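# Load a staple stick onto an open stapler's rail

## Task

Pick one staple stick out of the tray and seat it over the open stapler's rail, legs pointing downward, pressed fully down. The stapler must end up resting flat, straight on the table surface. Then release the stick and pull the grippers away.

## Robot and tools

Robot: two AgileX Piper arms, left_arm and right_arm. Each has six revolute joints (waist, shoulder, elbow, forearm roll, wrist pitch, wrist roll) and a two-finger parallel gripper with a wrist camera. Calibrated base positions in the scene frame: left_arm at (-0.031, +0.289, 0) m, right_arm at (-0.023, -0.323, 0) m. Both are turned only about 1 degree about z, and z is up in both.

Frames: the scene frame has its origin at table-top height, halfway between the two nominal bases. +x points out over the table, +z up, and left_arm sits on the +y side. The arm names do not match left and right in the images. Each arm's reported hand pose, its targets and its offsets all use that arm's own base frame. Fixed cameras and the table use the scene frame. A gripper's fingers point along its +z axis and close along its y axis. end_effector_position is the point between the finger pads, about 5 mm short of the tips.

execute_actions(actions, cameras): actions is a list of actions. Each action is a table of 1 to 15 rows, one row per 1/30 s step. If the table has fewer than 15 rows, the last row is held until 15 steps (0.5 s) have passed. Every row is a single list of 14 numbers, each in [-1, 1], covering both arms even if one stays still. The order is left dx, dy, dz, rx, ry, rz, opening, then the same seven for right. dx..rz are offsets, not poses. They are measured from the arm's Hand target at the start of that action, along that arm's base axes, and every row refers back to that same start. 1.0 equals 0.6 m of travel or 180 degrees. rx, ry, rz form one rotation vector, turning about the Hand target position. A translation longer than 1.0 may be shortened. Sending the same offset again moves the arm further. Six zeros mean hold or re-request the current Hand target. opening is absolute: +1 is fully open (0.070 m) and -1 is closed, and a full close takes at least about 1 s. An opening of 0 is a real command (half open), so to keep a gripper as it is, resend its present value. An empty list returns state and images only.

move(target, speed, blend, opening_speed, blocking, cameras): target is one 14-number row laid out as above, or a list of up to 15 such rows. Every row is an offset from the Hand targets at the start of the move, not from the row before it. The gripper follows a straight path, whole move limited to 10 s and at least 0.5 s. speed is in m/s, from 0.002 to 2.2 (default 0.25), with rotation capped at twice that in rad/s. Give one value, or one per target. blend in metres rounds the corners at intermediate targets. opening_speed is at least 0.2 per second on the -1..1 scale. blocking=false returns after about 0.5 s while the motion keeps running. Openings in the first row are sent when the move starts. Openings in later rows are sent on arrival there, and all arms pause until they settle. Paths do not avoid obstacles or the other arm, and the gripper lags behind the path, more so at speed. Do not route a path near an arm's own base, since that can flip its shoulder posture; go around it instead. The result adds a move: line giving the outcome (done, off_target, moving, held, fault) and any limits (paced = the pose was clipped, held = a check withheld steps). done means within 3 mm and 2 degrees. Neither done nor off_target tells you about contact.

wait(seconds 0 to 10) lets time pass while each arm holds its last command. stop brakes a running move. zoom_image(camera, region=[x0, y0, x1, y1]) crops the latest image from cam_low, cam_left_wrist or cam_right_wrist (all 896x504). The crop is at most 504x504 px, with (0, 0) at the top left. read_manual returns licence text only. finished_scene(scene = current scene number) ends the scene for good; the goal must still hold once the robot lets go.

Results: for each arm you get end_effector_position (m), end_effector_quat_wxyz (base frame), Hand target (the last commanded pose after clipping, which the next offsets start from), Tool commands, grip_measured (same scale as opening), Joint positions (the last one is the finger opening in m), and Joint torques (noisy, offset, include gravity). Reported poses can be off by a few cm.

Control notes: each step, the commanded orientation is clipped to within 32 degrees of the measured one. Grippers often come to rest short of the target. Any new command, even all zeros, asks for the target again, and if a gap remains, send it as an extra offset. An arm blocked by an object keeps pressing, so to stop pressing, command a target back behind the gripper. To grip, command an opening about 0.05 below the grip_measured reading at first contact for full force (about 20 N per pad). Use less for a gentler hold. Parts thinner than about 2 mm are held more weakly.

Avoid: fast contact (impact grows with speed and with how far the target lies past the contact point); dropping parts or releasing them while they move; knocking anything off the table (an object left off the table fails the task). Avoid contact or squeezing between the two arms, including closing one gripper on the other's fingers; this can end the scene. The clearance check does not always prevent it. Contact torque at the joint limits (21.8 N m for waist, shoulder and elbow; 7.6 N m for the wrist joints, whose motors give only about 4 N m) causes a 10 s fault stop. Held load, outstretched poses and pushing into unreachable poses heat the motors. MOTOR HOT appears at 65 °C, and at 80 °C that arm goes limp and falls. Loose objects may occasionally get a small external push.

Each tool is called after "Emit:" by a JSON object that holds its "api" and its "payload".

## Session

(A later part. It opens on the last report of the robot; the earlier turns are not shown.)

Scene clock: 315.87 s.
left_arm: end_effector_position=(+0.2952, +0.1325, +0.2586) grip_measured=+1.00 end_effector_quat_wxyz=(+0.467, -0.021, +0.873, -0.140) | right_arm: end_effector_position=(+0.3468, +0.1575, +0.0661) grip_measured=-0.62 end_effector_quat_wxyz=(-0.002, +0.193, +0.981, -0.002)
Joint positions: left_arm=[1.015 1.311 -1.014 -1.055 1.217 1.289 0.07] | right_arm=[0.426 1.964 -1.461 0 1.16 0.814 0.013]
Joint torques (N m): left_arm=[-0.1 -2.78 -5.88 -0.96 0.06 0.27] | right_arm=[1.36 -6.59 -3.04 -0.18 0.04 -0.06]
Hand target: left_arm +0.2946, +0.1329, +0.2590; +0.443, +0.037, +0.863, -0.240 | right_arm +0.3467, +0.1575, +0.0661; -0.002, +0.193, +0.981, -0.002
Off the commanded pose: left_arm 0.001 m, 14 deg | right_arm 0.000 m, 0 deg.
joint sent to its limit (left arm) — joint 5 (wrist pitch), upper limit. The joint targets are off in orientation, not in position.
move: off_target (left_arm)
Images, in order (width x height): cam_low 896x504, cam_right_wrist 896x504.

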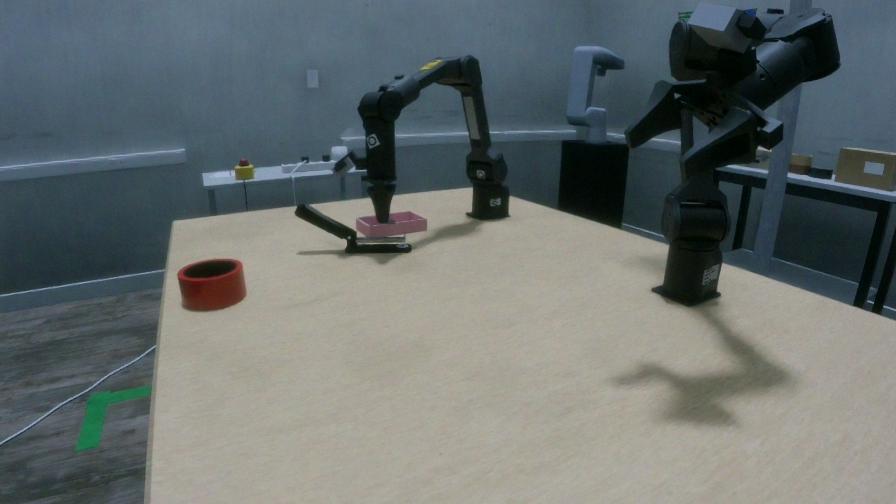

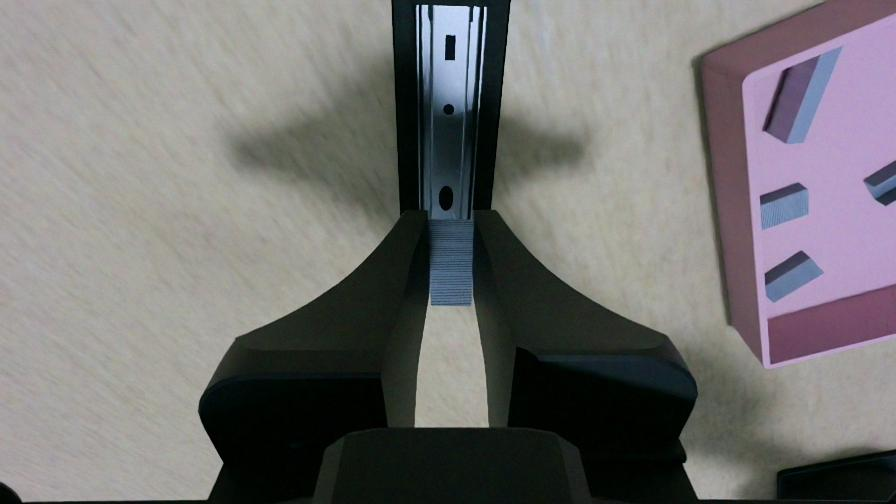

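Emit:
{"api": "move", "payload": {"target": [0,0,0,0,0,0,1,0.0013,0.0032,-0.035,0,0,-0.011,-0.72], "speed": 0.1, "cameras": ["cam_right_wrist","cam_low"]}}

Emit:
{"api": "zoom_image", "payload": {"camera": "cam_right_wrist", "region": [390, 130, 510, 230]}}

Emit:
{"api": "zoom_image", "payload": {"camera": "cam_low", "region": [340, 190, 430, 260]}}

Scene clock: 347.17 s.
left_arm: end_effector_position=(+0.2952, +0.1325, +0.2586) grip_measured=+1.00 end_effector_quat_wxyz=(+0.467, -0.021, +0.873, -0.140) | right_arm: end_effector_position=(+0.3477, +0.1592, +0.0452) grip_measured=-0.62 end_effector_quat_wxyz=(-0.002, +0.210, +0.978, -0.001)
Joint positions: left_arm=[1.015 1.311 -1.014 -1.055 1.217 1.289 0.07] | right_arm=[0.429 1.995 -1.423 0 1.091 0.852 0.013]
Joint torques (N m): left_arm=[0.2 -1.8 -6.29 -0.79 0.06 0.4] | right_arm=[1.53 -6.59 -2.68 0.06 0.05 -0.02]
Hand target: left_arm +0.2946, +0.1329, +0.2590; +0.443, +0.037, +0.863, -0.240 | right_arm +0.3475, +0.1594, +0.0450; -0.002, +0.210, +0.978, -0.001
Off the commanded pose: left_arm 0.001 m, 14 deg | right_arm 0.000 m, 0 deg.
joint sent to its limit (left arm) — joint 5 (wrist pitch), upper limit. The joint targets are off in orientation, not in position.
move: off_target (left_arm)
Images, in order (width x height): cam_low 896x504, cam_right_wrist 896x504.

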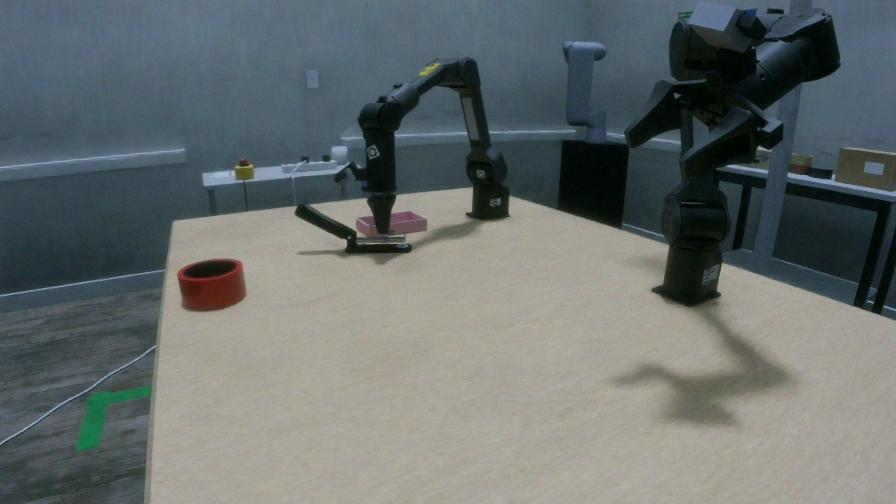

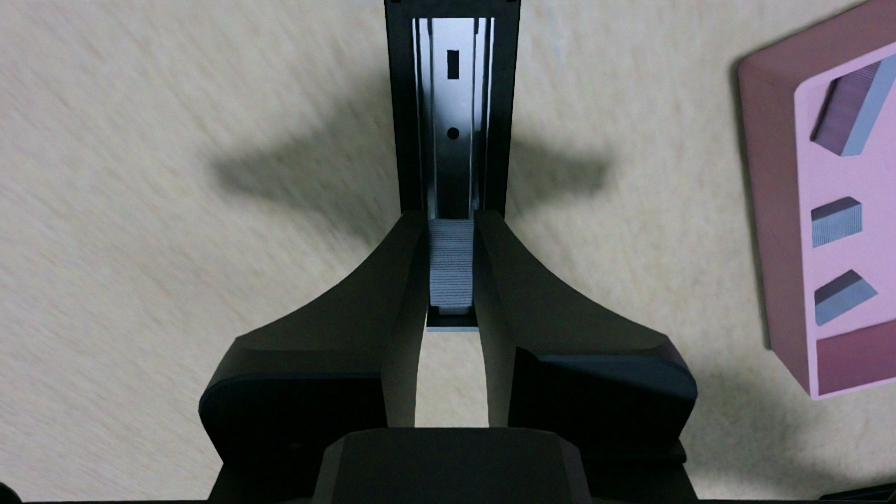

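Scaled by 4.200.

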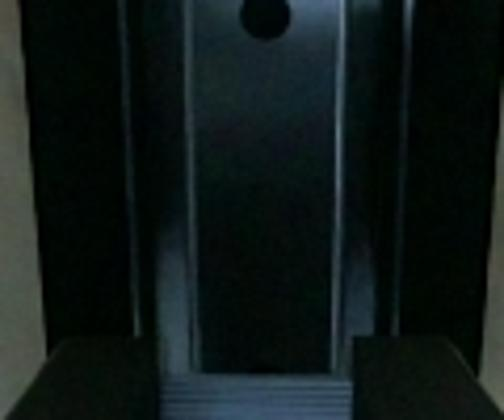

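Scaled by 5.600.

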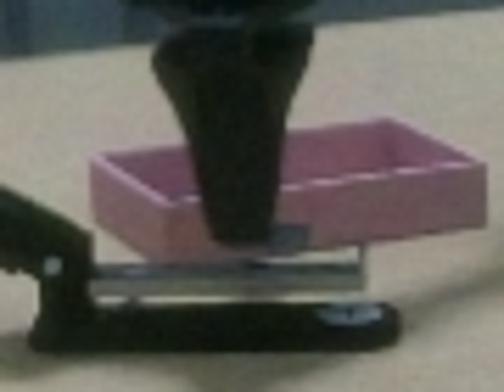

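Emit:
{"api": "move", "payload": {"target": [0,0,0,0,0,0,1,-0.0003,-0.0006,-0.0083,0,0,0,-0.72], "speed": 0.04, "cameras": ["cam_right_wrist","cam_low"]}}

Emit:
{"api": "zoom_image", "payload": {"camera": "cam_right_wrist", "region": [400, 180, 500, 350]}}

Emit:
{"api": "zoom_image", "payload": {"camera": "cam_low", "region": [350, 210, 420, 260]}}

Scene clock: 366.57 s.
left_arm: end_effector_position=(+0.2952, +0.1325, +0.2586) grip_measured=+1.00 end_effector_quat_wxyz=(+0.467, -0.021, +0.873, -0.140) | right_arm: end_effector_position=(+0.3476, +0.1591, +0.0405) grip_measured=-0.62 end_effector_quat_wxyz=(-0.002, +0.210, +0.978, -0.001)
Joint positions: left_arm=[1.015 1.311 -1.014 -1.055 1.217 1.289 0.07] | right_arm=[0.429 2.001 -1.412 0 1.073 0.852 0.013]
Joint torques (N m): left_arm=[0.22 -2.01 -5.74 -0.95 -0.01 0.39] | right_arm=[0.23 -5.87 -2.45 -0.23 -0.08 -0.07]
Hand target: left_arm +0.2946, +0.1329, +0.2590; +0.443, +0.037, +0.863, -0.240 | right_arm +0.3473, +0.1590, +0.0401; -0.002, +0.210, +0.978, -0.001
Off the commanded pose: left_arm 0.001 m, 14 deg | right_arm 0.001 m, 0 deg.
joint sent to its limit (left arm) — joint 5 (wrist pitch), upper limit. The joint targets are off in orientation, not in position.
move: off_target (left_arm)
Images, in order (width x height): cam_low 896x504, cam_right_wrist 896x504.

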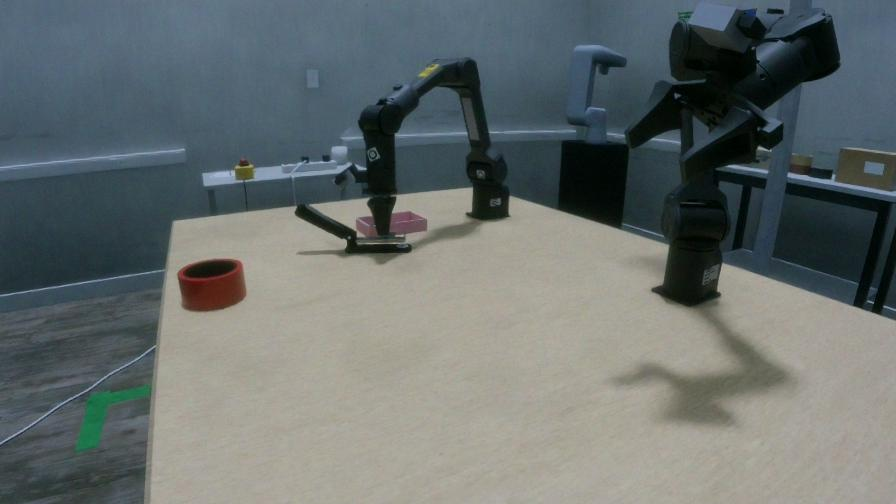

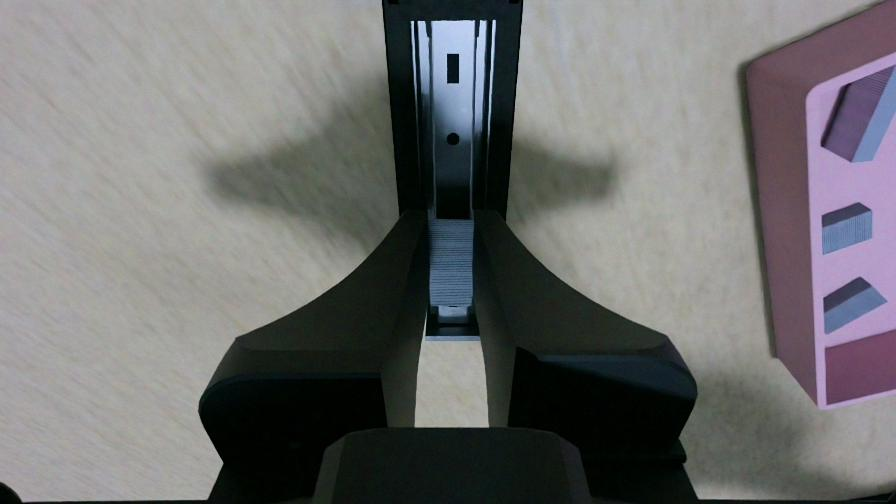

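Scaled by 2.965.

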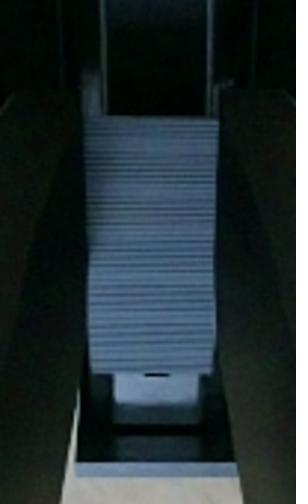

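Scaled by 7.200.

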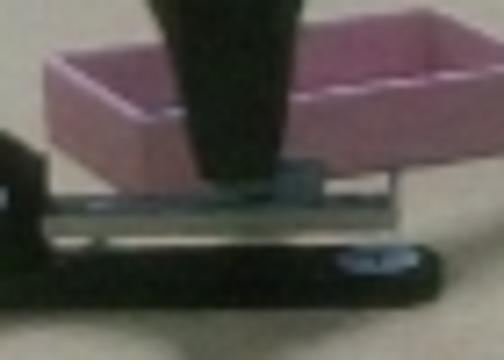

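Emit:
{"api": "move", "payload": {"target": [0,0,0,0,0,0,1,-0.0004,-0.0009,-0.009,0,0,0,-0.72], "speed": 0.03, "cameras": ["cam_right_wrist","cam_low"]}}

Emit:
{"api": "zoom_image", "payload": {"camera": "cam_right_wrist", "region": [400, 180, 500, 350]}}

Emit:
{"api": "zoom_image", "payload": {"camera": "cam_low", "region": [350, 210, 420, 260]}}

Scene clock: 384.00 s.
left_arm: end_effector_position=(+0.2952, +0.1325, +0.2586) grip_measured=+1.00 end_effector_quat_wxyz=(+0.467, -0.021, +0.873, -0.140) | right_arm: end_effector_position=(+0.3472, +0.1586, +0.0347) grip_measured=-0.62 end_effector_quat_wxyz=(-0.002, +0.210, +0.978, -0.002)
Joint positions: left_arm=[1.015 1.311 -1.014 -1.055 1.217 1.289 0.07] | right_arm=[0.428 2.008 -1.399 0 1.054 0.851 0.013]
Joint torques (N m): left_arm=[0.09 -2.68 -5.75 -0.94 0.02 0.3] | right_arm=[-0.16 -5.98 -2.63 -0.15 -0.11 -0.07]
Hand target: left_arm +0.2946, +0.1329, +0.2590; +0.443, +0.036, +0.863, -0.240 | right_arm +0.3471, +0.1585, +0.0347; -0.002, +0.210, +0.978, -0.001
Off the commanded pose: left_arm 0.001 m, 14 deg | right_arm 0.000 m, 0 deg.
joint sent to its limit (left arm) — joint 5 (wrist pitch), upper limit. The joint targets are off in orientation, not in position.
move: off_target (left_arm)
Images, in order (width x height): cam_low 896x504, cam_right_wrist 896x504.

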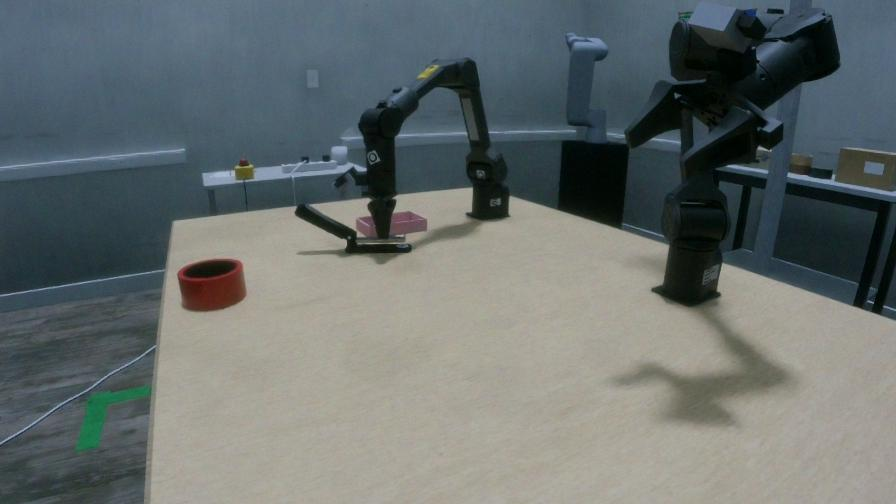

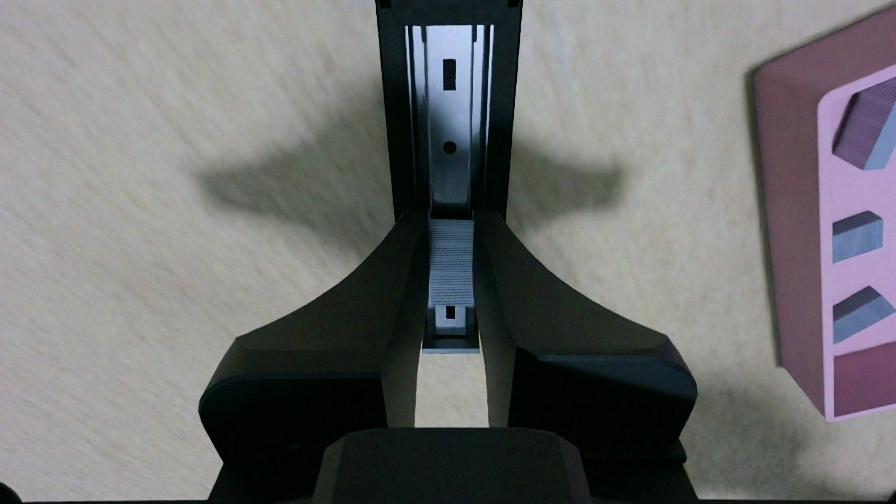

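Scaled by 2.965.

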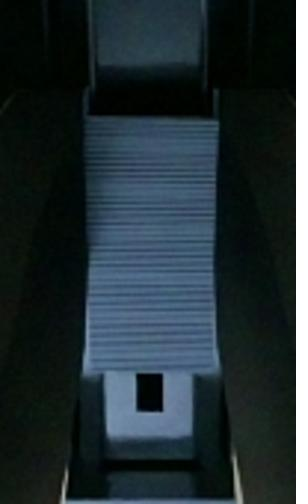

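Scaled by 7.200.

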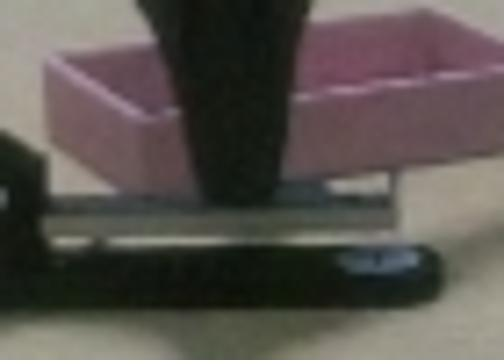

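Emit:
{"api": "move", "payload": {"target": [0,0,0,0,0,0,1,0.0001,0.0002,-0.007,0,0,0,-0.72], "speed": 0.02, "cameras": ["cam_right_wrist","cam_low"]}}

Emit:
{"api": "zoom_image", "payload": {"camera": "cam_right_wrist", "region": [400, 180, 500, 370]}}

Emit:
{"api": "zoom_image", "payload": {"camera": "cam_low", "region": [350, 210, 420, 260]}}

Scene clock: 395.90 s.
left_arm: end_effector_position=(+0.2952, +0.1325, +0.2586) grip_measured=+1.00 end_effector_quat_wxyz=(+0.467, -0.021, +0.873, -0.140) | right_arm: end_effector_position=(+0.3479, +0.1589, +0.0316) grip_measured=-0.62 end_effector_quat_wxyz=(-0.001, +0.210, +0.978, +0.000)
Joint positions: left_arm=[1.015 1.311 -1.014 -1.055 1.217 1.289 0.07] | right_arm=[0.428 2.013 -1.393 0 1.04 0.851 0.013]
Joint torques (N m): left_arm=[0.31 -2.75 -6.17 -0.83 -0.03 0.36] | right_arm=[0.48 -4.9 -1.86 0.04 -0.13 0.04]
Hand target: left_arm +0.2946, +0.1329, +0.2590; +0.443, +0.037, +0.863, -0.240 | right_arm +0.3471, +0.1586, +0.0305; -0.002, +0.210, +0.978, -0.001
Off the commanded pose: left_arm 0.001 m, 14 deg | right_arm 0.001 m, 0 deg.
joint sent to its limit (left arm) — joint 5 (wrist pitch), upper limit. The joint targets are off in orientation, not in position.
move: off_target (left_arm)
Images, in order (width x height): cam_low 896x504, cam_right_wrist 896x504.

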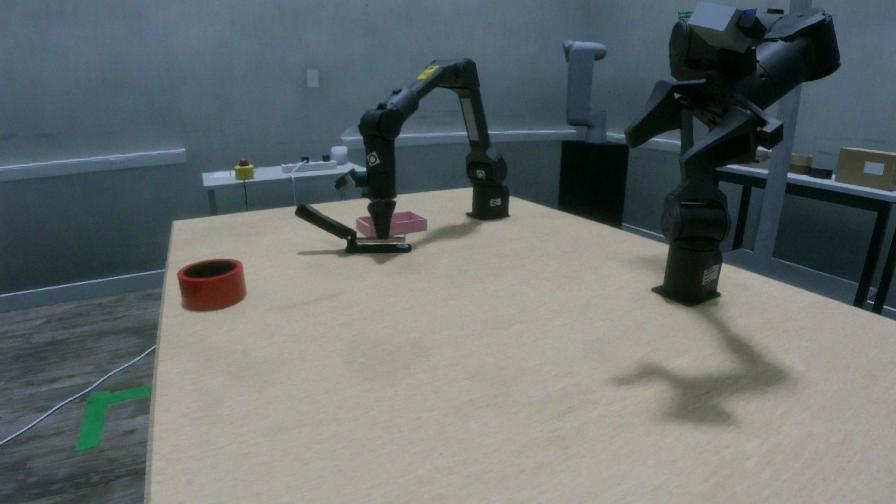

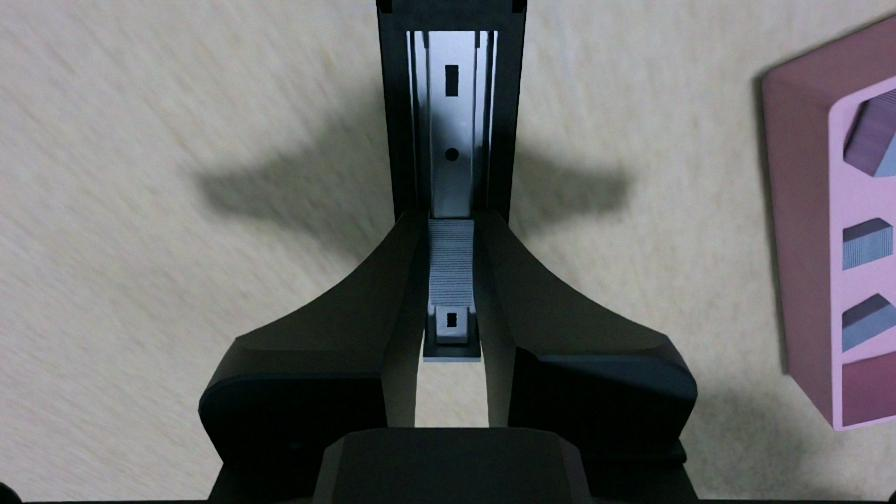

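Scaled by 2.653.

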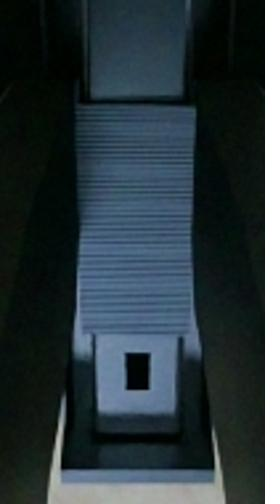

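Scaled by 7.200.

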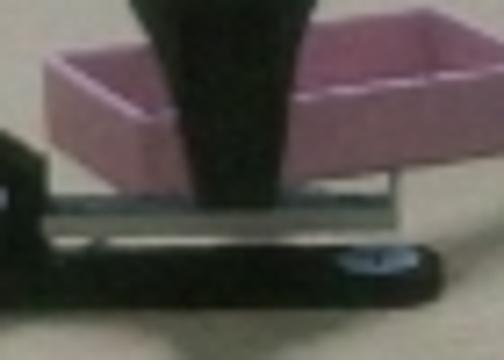

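Emit:
{"api": "move", "payload": {"target": [0,0,0,0,0,0,1,0.0001,-0.0004,0.002,0,0,0,-0.72], "speed": 0.02}}

Emit:
{"api": "move", "payload": {"target": [0,0,0,0,0,0,1,0,0,0,0,0,0,-0.4], "opening_speed": 0.2, "cameras": ["cam_right_wrist","cam_low"]}}

Emit:
{"api": "zoom_image", "payload": {"camera": "cam_right_wrist", "region": [400, 180, 500, 370]}}

Emit:
{"api": "zoom_image", "payload": {"camera": "cam_low", "region": [350, 210, 420, 260]}}

Scene clock: 414.50 s.
left_arm: end_effector_position=(+0.2952, +0.1325, +0.2586) grip_measured=+1.00 end_effector_quat_wxyz=(+0.467, -0.021, +0.873, -0.140) | right_arm: end_effector_position=(+0.3464, +0.1582, +0.0305) grip_measured=-0.62 end_effector_quat_wxyz=(-0.004, +0.209, +0.978, -0.003)
Joint positions: left_arm=[1.015 1.311 -1.014 -1.055 1.217 1.289 0.07] | right_arm=[0.428 2.015 -1.391 0 1.044 0.85 0.013]
Joint torques (N m): left_arm=[0.23 -1.99 -5.96 -0.97 -0.07 0.31] | right_arm=[0.79 -4.84 -1.47 -0.03 1.29 -0.09]
Hand target: left_arm +0.2946, +0.1329, +0.2590; +0.443, +0.037, +0.863, -0.240 | right_arm +0.3472, +0.1584, +0.0317; -0.002, +0.210, +0.978, -0.001
Off the commanded pose: left_arm 0.001 m, 14 deg | right_arm 0.001 m, 0 deg.
joint sent to its limit (left arm) — joint 5 (wrist pitch), upper limit. The joint targets are off in orientation, not in position.
move: off_target (left_arm)

Scene clock: 416.30 s.
left_arm: end_effector_position=(+0.2952, +0.1325, +0.2586) grip_measured=+1.00 end_effector_quat_wxyz=(+0.467, -0.021, +0.873, -0.140) | right_arm: end_effector_position=(+0.3470, +0.1585, +0.0315) grip_measured=-0.40 end_effector_quat_wxyz=(-0.002, +0.209, +0.978, -0.002)
Joint positions: left_arm=[1.015 1.311 -1.014 -1.055 1.217 1.289 0.07] | right_arm=[0.428 2.013 -1.393 0 1.044 0.85 0.021]
Joint torques (N m): left_arm=[0.69 -3.1 -6.12 -0.76 -0.09 0.51] | right_arm=[-0.15 -7.21 -3.97 -0.22 -0.1 0.02]
Hand target: left_arm +0.2946, +0.1329, +0.2590; +0.443, +0.037, +0.863, -0.240 | right_arm +0.3472, +0.1584, +0.0317; -0.002, +0.209, +0.978, -0.001
Off the commanded pose: left_arm 0.001 m, 14 deg | right_arm 0.000 m, 0 deg.
joint sent to its limit (left arm) — joint 5 (wrist pitch), upper limit. The joint targets are off in orientation, not in position.
move: off_target (left_arm)
Images, in order (width x height): cam_low 896x504, cam_right_wrist 896x504.

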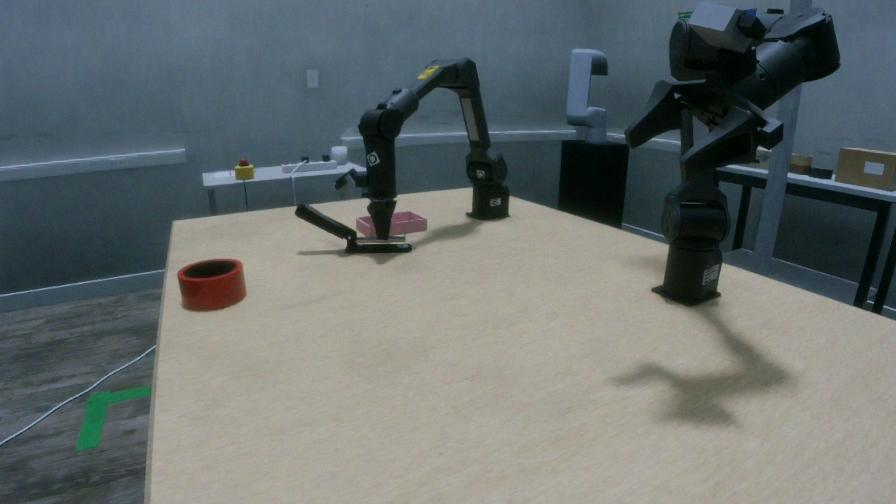

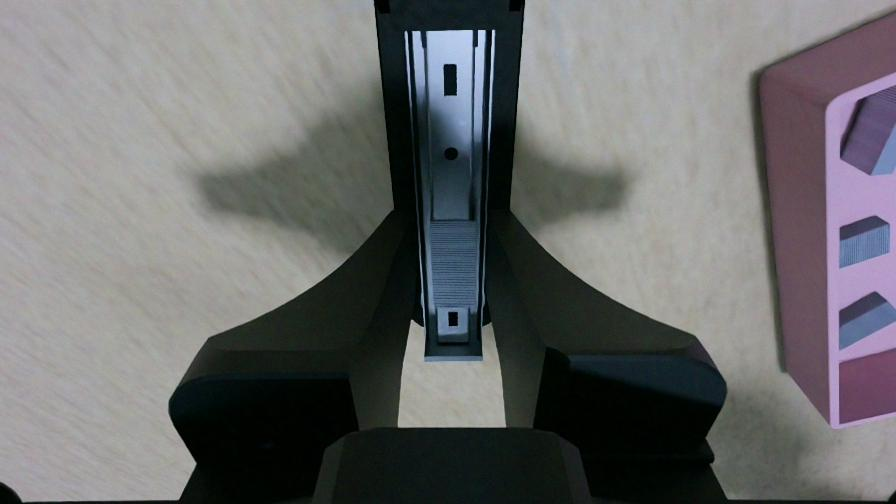

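Scaled by 2.653.

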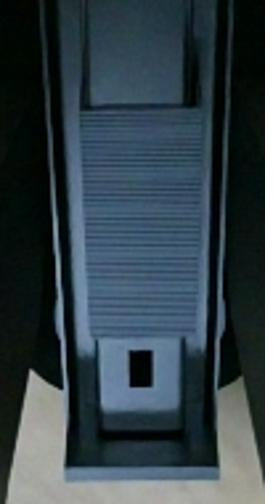

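Scaled by 7.200.

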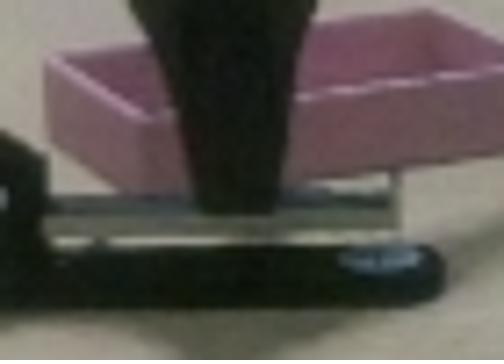

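Emit:
{"api": "move", "payload": {"target": [0,0,0,0,0,0,1,0,0,0.04,0,0,0,-0.4], "speed": 0.06}}

Emit:
{"api": "move", "payload": {"target": [0,0,0,0,0,0,1,0,0,0,0,0,0,-1], "cameras": ["cam_right_wrist","cam_low"]}}

Emit:
{"api": "zoom_image", "payload": {"camera": "cam_right_wrist", "region": [380, 130, 520, 330]}}

Emit:
{"api": "zoom_image", "payload": {"camera": "cam_low", "region": [350, 210, 420, 260]}}

Scene clock: 431.57 s.
left_arm: end_effector_position=(+0.2952, +0.1325, +0.2586) grip_measured=+1.00 end_effector_quat_wxyz=(+0.467, -0.021, +0.873, -0.140) | right_arm: end_effector_position=(+0.3472, +0.1586, +0.0559) grip_measured=-0.40 end_effector_quat_wxyz=(-0.002, +0.209, +0.978, -0.002)
Joint positions: left_arm=[1.015 1.311 -1.014 -1.055 1.217 1.289 0.07] | right_arm=[0.428 1.979 -1.442 0 1.126 0.85 0.021]
Joint torques (N m): left_arm=[0.07 -2.35 -6.29 -0.95 -0.13 0.47] | right_arm=[-0.15 -6.3 -3.42 -0.18 -0.11 0.07]
Hand target: left_arm +0.2946, +0.1329, +0.2590; +0.443, +0.037, +0.863, -0.240 | right_arm +0.3472, +0.1584, +0.0557; -0.002, +0.210, +0.978, -0.001
Off the commanded pose: left_arm 0.001 m, 14 deg | right_arm 0.000 m, 0 deg.
joint sent to its limit (left arm) — joint 5 (wrist pitch), upper limit. The joint targets are off in orientation, not in position.
move: off_target (left_arm)

Scene clock: 432.37 s.
left_arm: end_effector_position=(+0.2952, +0.1325, +0.2586) grip_measured=+1.00 end_effector_quat_wxyz=(+0.467, -0.021, +0.873, -0.140) | right_arm: end_effector_position=(+0.3472, +0.1586, +0.0559) grip_measured=-0.98 end_effector_quat_wxyz=(-0.002, +0.209, +0.978, -0.002)
Joint positions: left_arm=[1.015 1.311 -1.014 -1.055 1.217 1.289 0.07] | right_arm=[0.428 1.979 -1.442 0 1.126 0.85 0.001]
Joint torques (N m): left_arm=[0.7 -1.78 -6.1 -0.76 -0.11 0.34] | right_arm=[-0.04 -5.58 -2.7 -0.2 -0.1 0.05]
Hand target: left_arm +0.2946, +0.1329, +0.2590; +0.443, +0.037, +0.863, -0.240 | right_arm +0.3472, +0.1584, +0.0557; -0.002, +0.210, +0.978, -0.001
Off the commanded pose: left_arm 0.001 m, 14 deg | right_arm 0.000 m, 0 deg.
joint sent to its limit (left arm) — joint 5 (wrist pitch), upper limit. The joint targets are off in orientation, not in position.
move: off_target (left_arm)
Images, in order (width x height): cam_low 896x504, cam_right_wrist 896x504.

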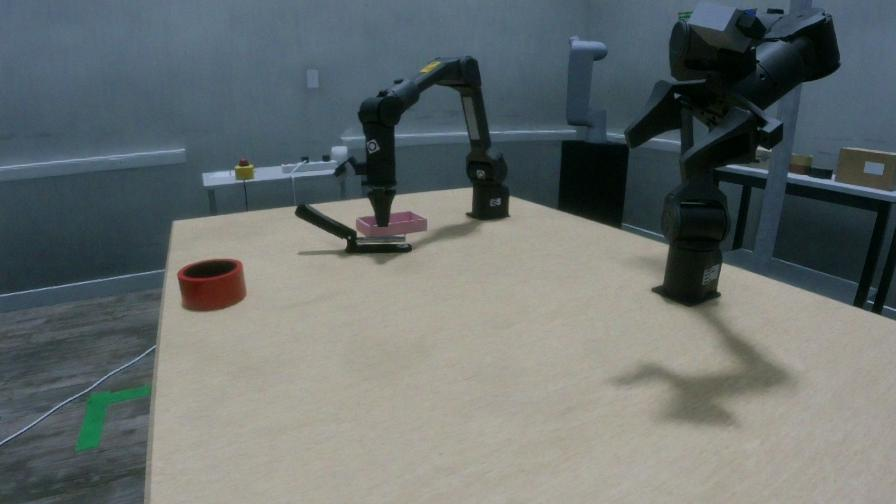

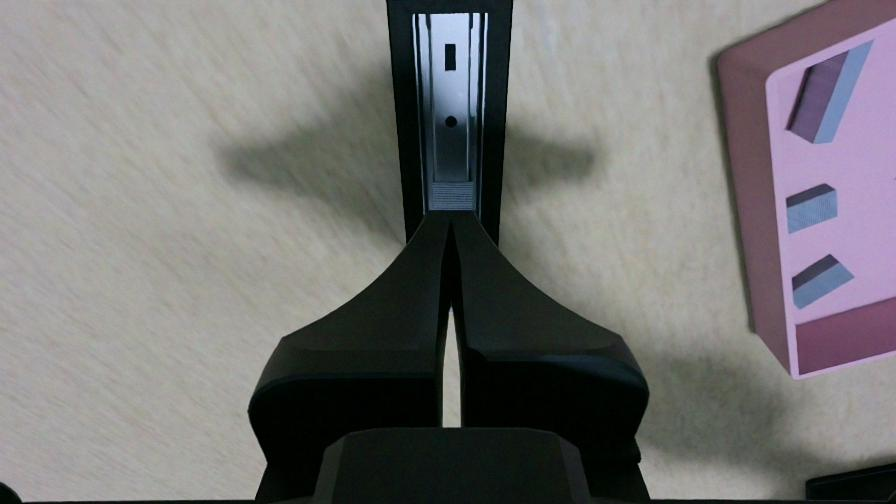

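Scaled by 2.520.

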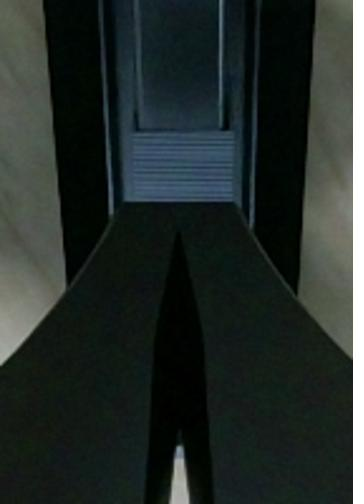

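Scaled by 7.200.

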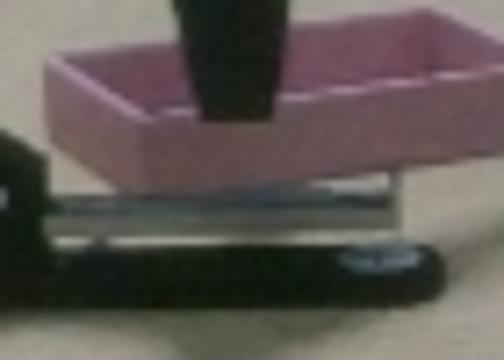

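Emit:
{"api": "move", "payload": {"target": [0,0,0,0,0,0,1,-0.0077,0.0034,-0.03,0,0,0,-1], "speed": 0.06}}

Emit:
{"api": "move", "payload": {"target": [0,0,0,0,0,0,1,0,0,-0.007,0,0,0,-1], "speed": 0.02}}

Emit:
{"api": "move", "payload": {"target": [0,0,0,0,0,0,1,0,0,-0.007,0,0,0,-1], "speed": 0.02, "cameras": ["cam_right_wrist","cam_low"]}}

Emit:
{"api": "zoom_image", "payload": {"camera": "cam_right_wrist", "region": [380, 130, 520, 330]}}

Emit:
{"api": "zoom_image", "payload": {"camera": "cam_low", "region": [350, 210, 420, 260]}}

Scene clock: 451.70 s.
left_arm: end_effector_position=(+0.2952, +0.1325, +0.2586) grip_measured=+1.00 end_effector_quat_wxyz=(+0.467, -0.021, +0.873, -0.140) | right_arm: end_effector_position=(+0.3425, +0.1602, +0.0376) grip_measured=-0.98 end_effector_quat_wxyz=(-0.002, +0.209, +0.978, -0.002)
Joint positions: left_arm=[1.015 1.311 -1.014 -1.055 1.217 1.289 0.07] | right_arm=[0.437 1.993 -1.386 0 1.057 0.859 0.001]
Joint torques (N m): left_arm=[-0.04 -1.99 -6.02 -0.91 -0.15 0.29] | right_arm=[1.23 -6.38 -3.12 -0.12 0.06 0.03]
Hand target: left_arm +0.2946, +0.1329, +0.2590; +0.443, +0.037, +0.863, -0.240 | right_arm +0.3426, +0.1604, +0.0377; -0.002, +0.209, +0.978, -0.001
Off the commanded pose: left_arm 0.001 m, 14 deg | right_arm 0.000 m, 0 deg.
joint sent to its limit (left arm) — joint 5 (wrist pitch), upper limit. The joint targets are off in orientation, not in position.
move: off_target (left_arm)

Scene clock: 452.40 s.
left_arm: end_effector_position=(+0.2952, +0.1325, +0.2586) grip_measured=+1.00 end_effector_quat_wxyz=(+0.467, -0.021, +0.873, -0.140) | right_arm: end_effector_position=(+0.3426, +0.1602, +0.0336) grip_measured=-0.98 end_effector_quat_wxyz=(-0.002, +0.209, +0.978, -0.002)
Joint positions: left_arm=[1.015 1.311 -1.014 -1.055 1.217 1.289 0.07] | right_arm=[0.437 1.999 -1.379 0 1.043 0.859 0.001]
Joint torques (N m): left_arm=[0.72 -2.94 -6.35 -0.89 -0.1 0.42] | right_arm=[1.45 -5.95 -2.41 -0.08 -0.1 0.01]
Hand target: left_arm +0.2946, +0.1329, +0.2590; +0.443, +0.037, +0.863, -0.240 | right_arm +0.3426, +0.1604, +0.0335; -0.002, +0.210, +0.978, -0.001
Off the commanded pose: left_arm 0.001 m, 14 deg | right_arm 0.000 m, 0 deg.
joint sent to its limit (left arm) — joint 5 (wrist pitch), upper limit. The joint targets are off in orientation, not in position.
move: off_target (left_arm)

Scene clock: 453.27 s.
left_arm: end_effector_position=(+0.2952, +0.1325, +0.2586) grip_measured=+1.00 end_effector_quat_wxyz=(+0.467, -0.021, +0.873, -0.140) | right_arm: end_effector_position=(+0.3444, +0.1613, +0.0317) grip_measured=-0.98 end_effector_quat_wxyz=(+0.002, +0.210, +0.978, +0.002)
Joint positions: left_arm=[1.015 1.311 -1.014 -1.055 1.217 1.289 0.07] | right_arm=[0.437 2.001 -1.374 0.001 1.026 0.859 0.001]
Joint torques (N m): left_arm=[0.62 -3.27 -6.39 -0.81 -0.09 0.46] | right_arm=[0.91 0.53 1.11 -0.29 0.43 -0.03]
Hand target: left_arm +0.2946, +0.1329, +0.2590; +0.443, +0.037, +0.863, -0.240 | right_arm +0.3426, +0.1604, +0.0293; -0.002, +0.210, +0.978, -0.001
Off the commanded pose: left_arm 0.001 m, 14 deg | right_arm 0.003 m, 1 deg.
joint sent to its limit (left arm) — joint 5 (wrist pitch), upper limit. The joint targets are off in orientation, not in position.
move: off_target (left_arm)
Images, in order (width x height): cam_low 896x504, cam_right_wrist 896x504.

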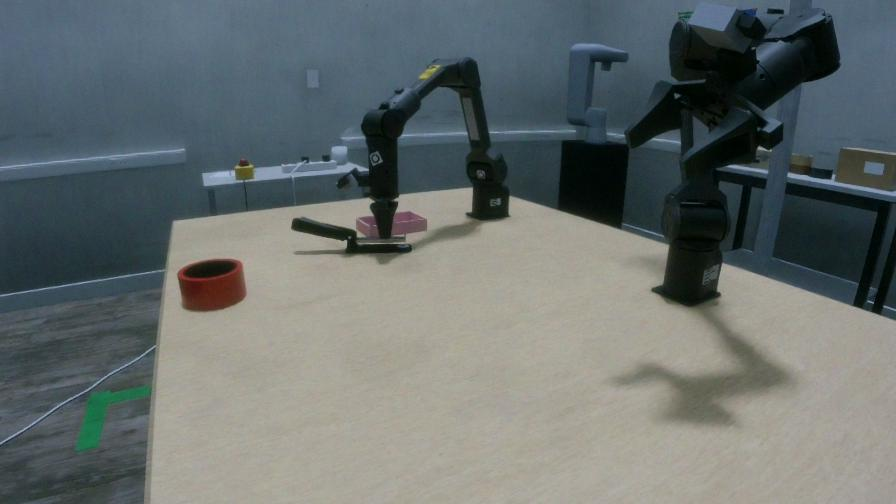

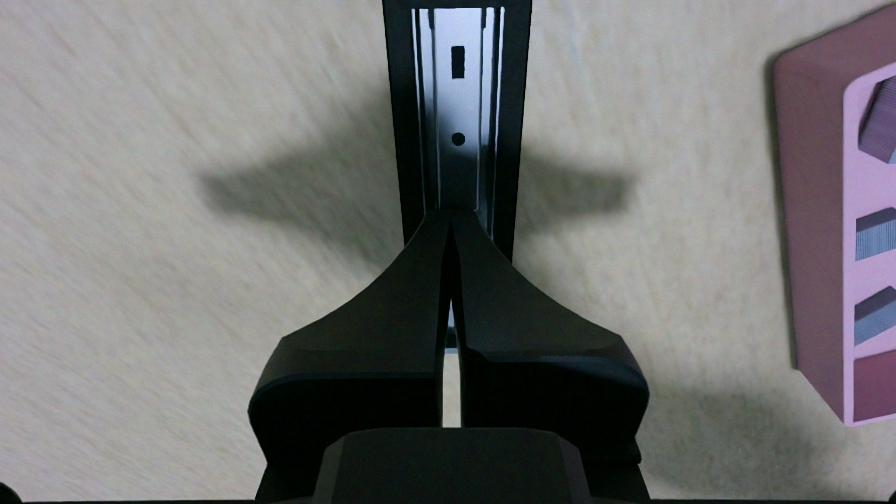

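Scaled by 2.520.

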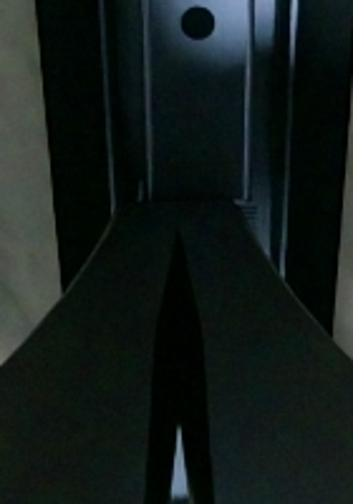

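Scaled by 7.200.

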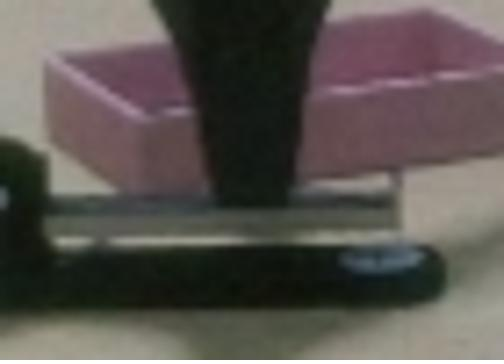

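Emit:
{"api": "move", "payload": {"target": [0,0,0,0,0,0,1,0,0,0.06,0,0,0,-1], "speed": 0.08, "cameras": ["cam_right_wrist","cam_low"]}}

Emit:
{"api": "zoom_image", "payload": {"camera": "cam_right_wrist", "region": [380, 0, 520, 220]}}

Emit:
{"api": "zoom_image", "payload": {"camera": "cam_low", "region": [280, 200, 420, 260]}}

Emit:
{"api": "zoom_image", "payload": {"camera": "cam_low", "region": [350, 220, 420, 260]}}

Scene clock: 472.73 s.
left_arm: end_effector_position=(+0.2952, +0.1325, +0.2586) grip_measured=+1.00 end_effector_quat_wxyz=(+0.467, -0.021, +0.873, -0.140) | right_arm: end_effector_position=(+0.3420, +0.1608, +0.0646) grip_measured=-0.98 end_effector_quat_wxyz=(-0.004, +0.209, +0.978, -0.002)
Joint positions: left_arm=[1.015 1.311 -1.014 -1.055 1.217 1.289 0.07] | right_arm=[0.439 1.958 -1.445 0.001 1.153 0.859 0.001]
Joint torques (N m): left_arm=[0.15 -2.54 -5.92 -0.81 -0.09 0.42] | right_arm=[-0.19 -7.08 -3.71 -0.23 -0.13 0.01]
Hand target: left_arm +0.2946, +0.1329, +0.2590; +0.443, +0.037, +0.863, -0.240 | right_arm +0.3426, +0.1604, +0.0653; -0.002, +0.210, +0.978, -0.001
Off the commanded pose: left_arm 0.001 m, 14 deg | right_arm 0.001 m, 0 deg.
joint sent to its limit (left arm) — joint 5 (wrist pitch), upper limit. The joint targets are off in orientation, not in position.
move: off_target (left_arm)
Images, in order (width x height): cam_low 896x504, cam_right_wrist 896x504.

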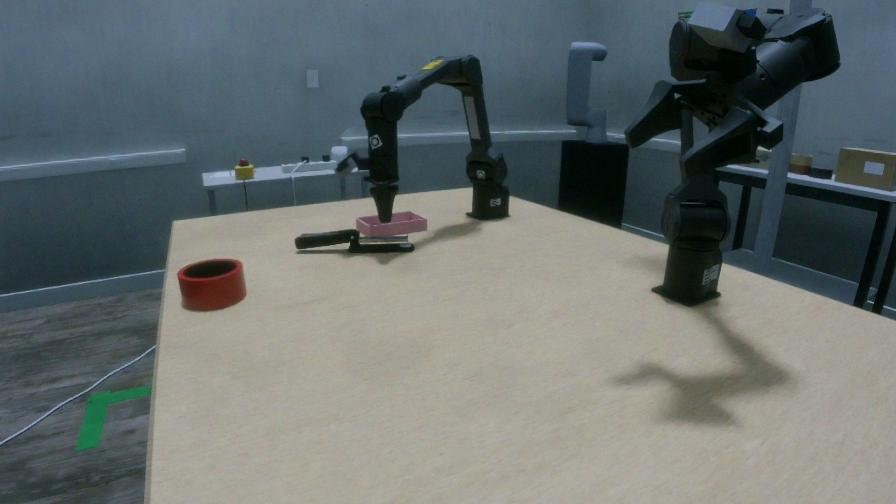

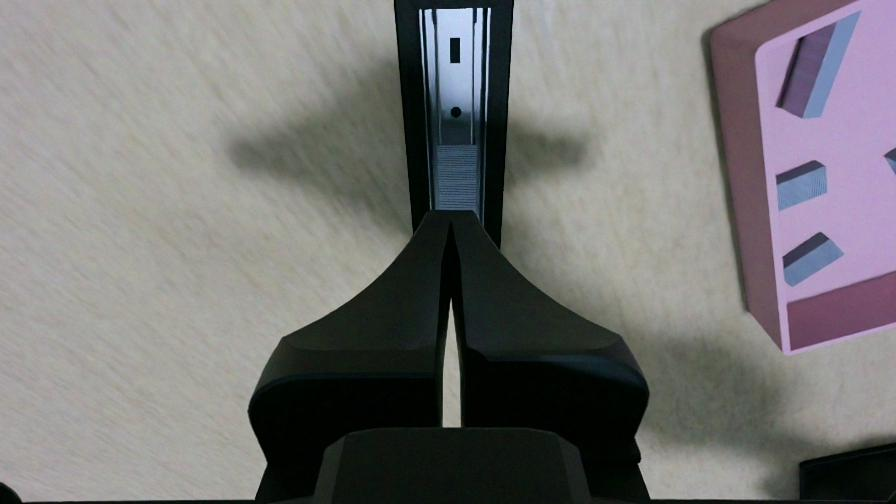

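Scaled by 2.291.

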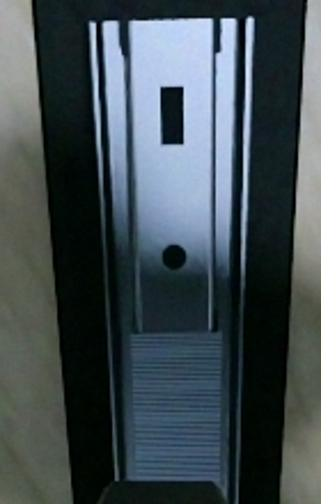

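Scaled by 3.600.

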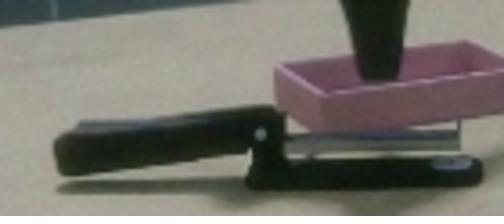

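Scaled by 7.200.

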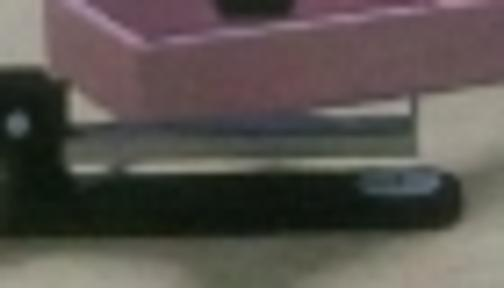

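Emit:
{"api": "move", "payload": {"target": [0,0,0,0,0,0,1,-0.0017,-0.0038,-0.052,0,0,0.012,-1], "speed": 0.06}}

Emit:
{"api": "move", "payload": {"target": [0,0,0,0,0,0,1,0,0,-0.007,0,0,0,-1], "speed": 0.02, "cameras": ["cam_right_wrist","cam_low"]}}

Emit:
{"api": "zoom_image", "payload": {"camera": "cam_low", "region": [350, 210, 420, 260]}}

Scene clock: 496.60 s.
left_arm: end_effector_position=(+0.2952, +0.1325, +0.2586) grip_measured=+1.00 end_effector_quat_wxyz=(+0.467, -0.021, +0.873, -0.140) | right_arm: end_effector_position=(+0.3414, +0.1581, +0.0337) grip_measured=-0.98 end_effector_quat_wxyz=(-0.002, +0.191, +0.982, -0.002)
Joint positions: left_arm=[1.015 1.311 -1.014 -1.055 1.217 1.289 0.07] | right_arm=[0.433 1.993 -1.369 0 1.04 0.818 0.001]
Joint torques (N m): left_arm=[0.1 -1.68 -5.7 -0.93 -0.09 0.31] | right_arm=[-0.12 -6.52 -3.15 -0.22 0.06 0.09]
Hand target: left_arm +0.2946, +0.1329, +0.2590; +0.443, +0.037, +0.863, -0.240 | right_arm +0.3415, +0.1581, +0.0341; -0.002, +0.191, +0.982, -0.002
Off the commanded pose: left_arm 0.001 m, 14 deg | right_arm 0.000 m, 0 deg.
joint sent to its limit (left arm) — joint 5 (wrist pitch), upper limit. The joint targets are off in orientation, not in position.
move: off_target (left_arm)

Scene clock: 497.30 s.
left_arm: end_effector_position=(+0.2952, +0.1325, +0.2586) grip_measured=+1.00 end_effector_quat_wxyz=(+0.467, -0.021, +0.873, -0.140) | right_arm: end_effector_position=(+0.3427, +0.1585, +0.0319) grip_measured=-0.98 end_effector_quat_wxyz=(+0.000, +0.191, +0.982, +0.000)
Joint positions: left_arm=[1.015 1.311 -1.014 -1.055 1.217 1.289 0.07] | right_arm=[0.433 1.995 -1.365 -0.001 1.027 0.818 0.001]
Joint torques (N m): left_arm=[0.81 -3.07 -6.06 -0.76 -0.06 0.47] | right_arm=[0.55 -2.41 -0.21 0.28 -0.5 0]
Hand target: left_arm +0.2946, +0.1329, +0.2590; +0.443, +0.037, +0.863, -0.240 | right_arm +0.3415, +0.1581, +0.0299; -0.002, +0.191, +0.982, -0.002
Off the commanded pose: left_arm 0.001 m, 14 deg | right_arm 0.002 m, 0 deg.
joint sent to its limit (left arm) — joint 5 (wrist pitch), upper limit. The joint targets are off in orientation, not in position.
move: off_target (left_arm)
Images, in order (width x height): cam_low 896x504, cam_right_wrist 896x504.

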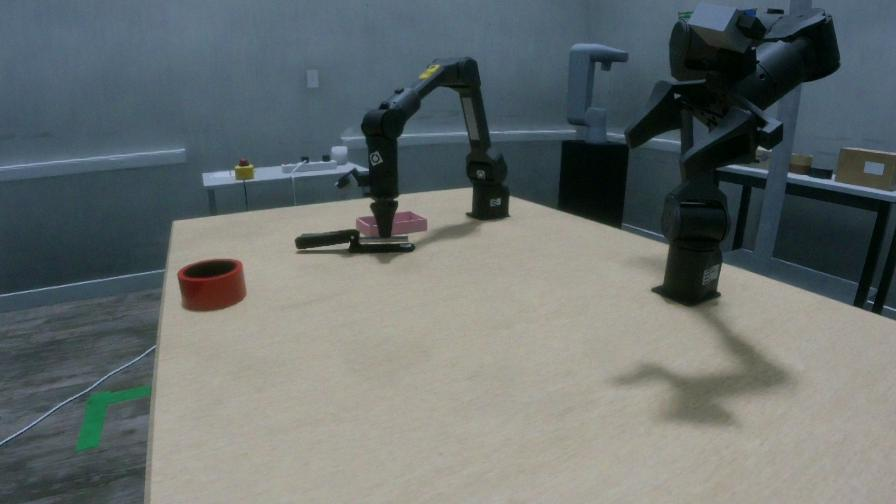

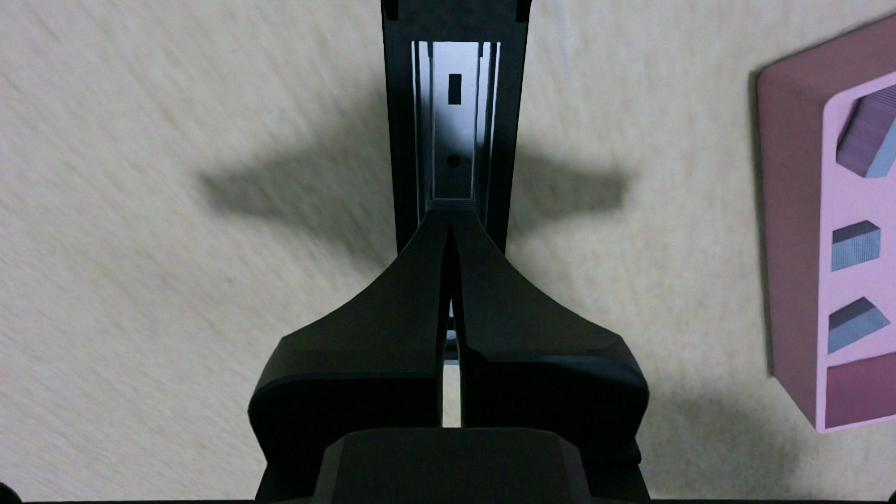

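Scaled by 7.200.

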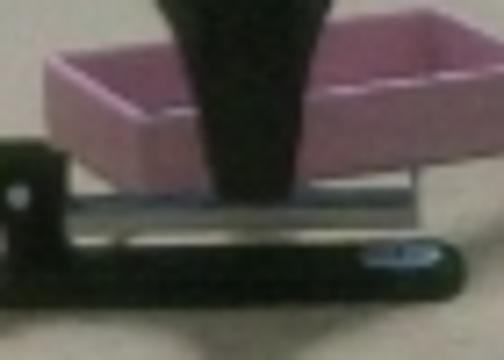

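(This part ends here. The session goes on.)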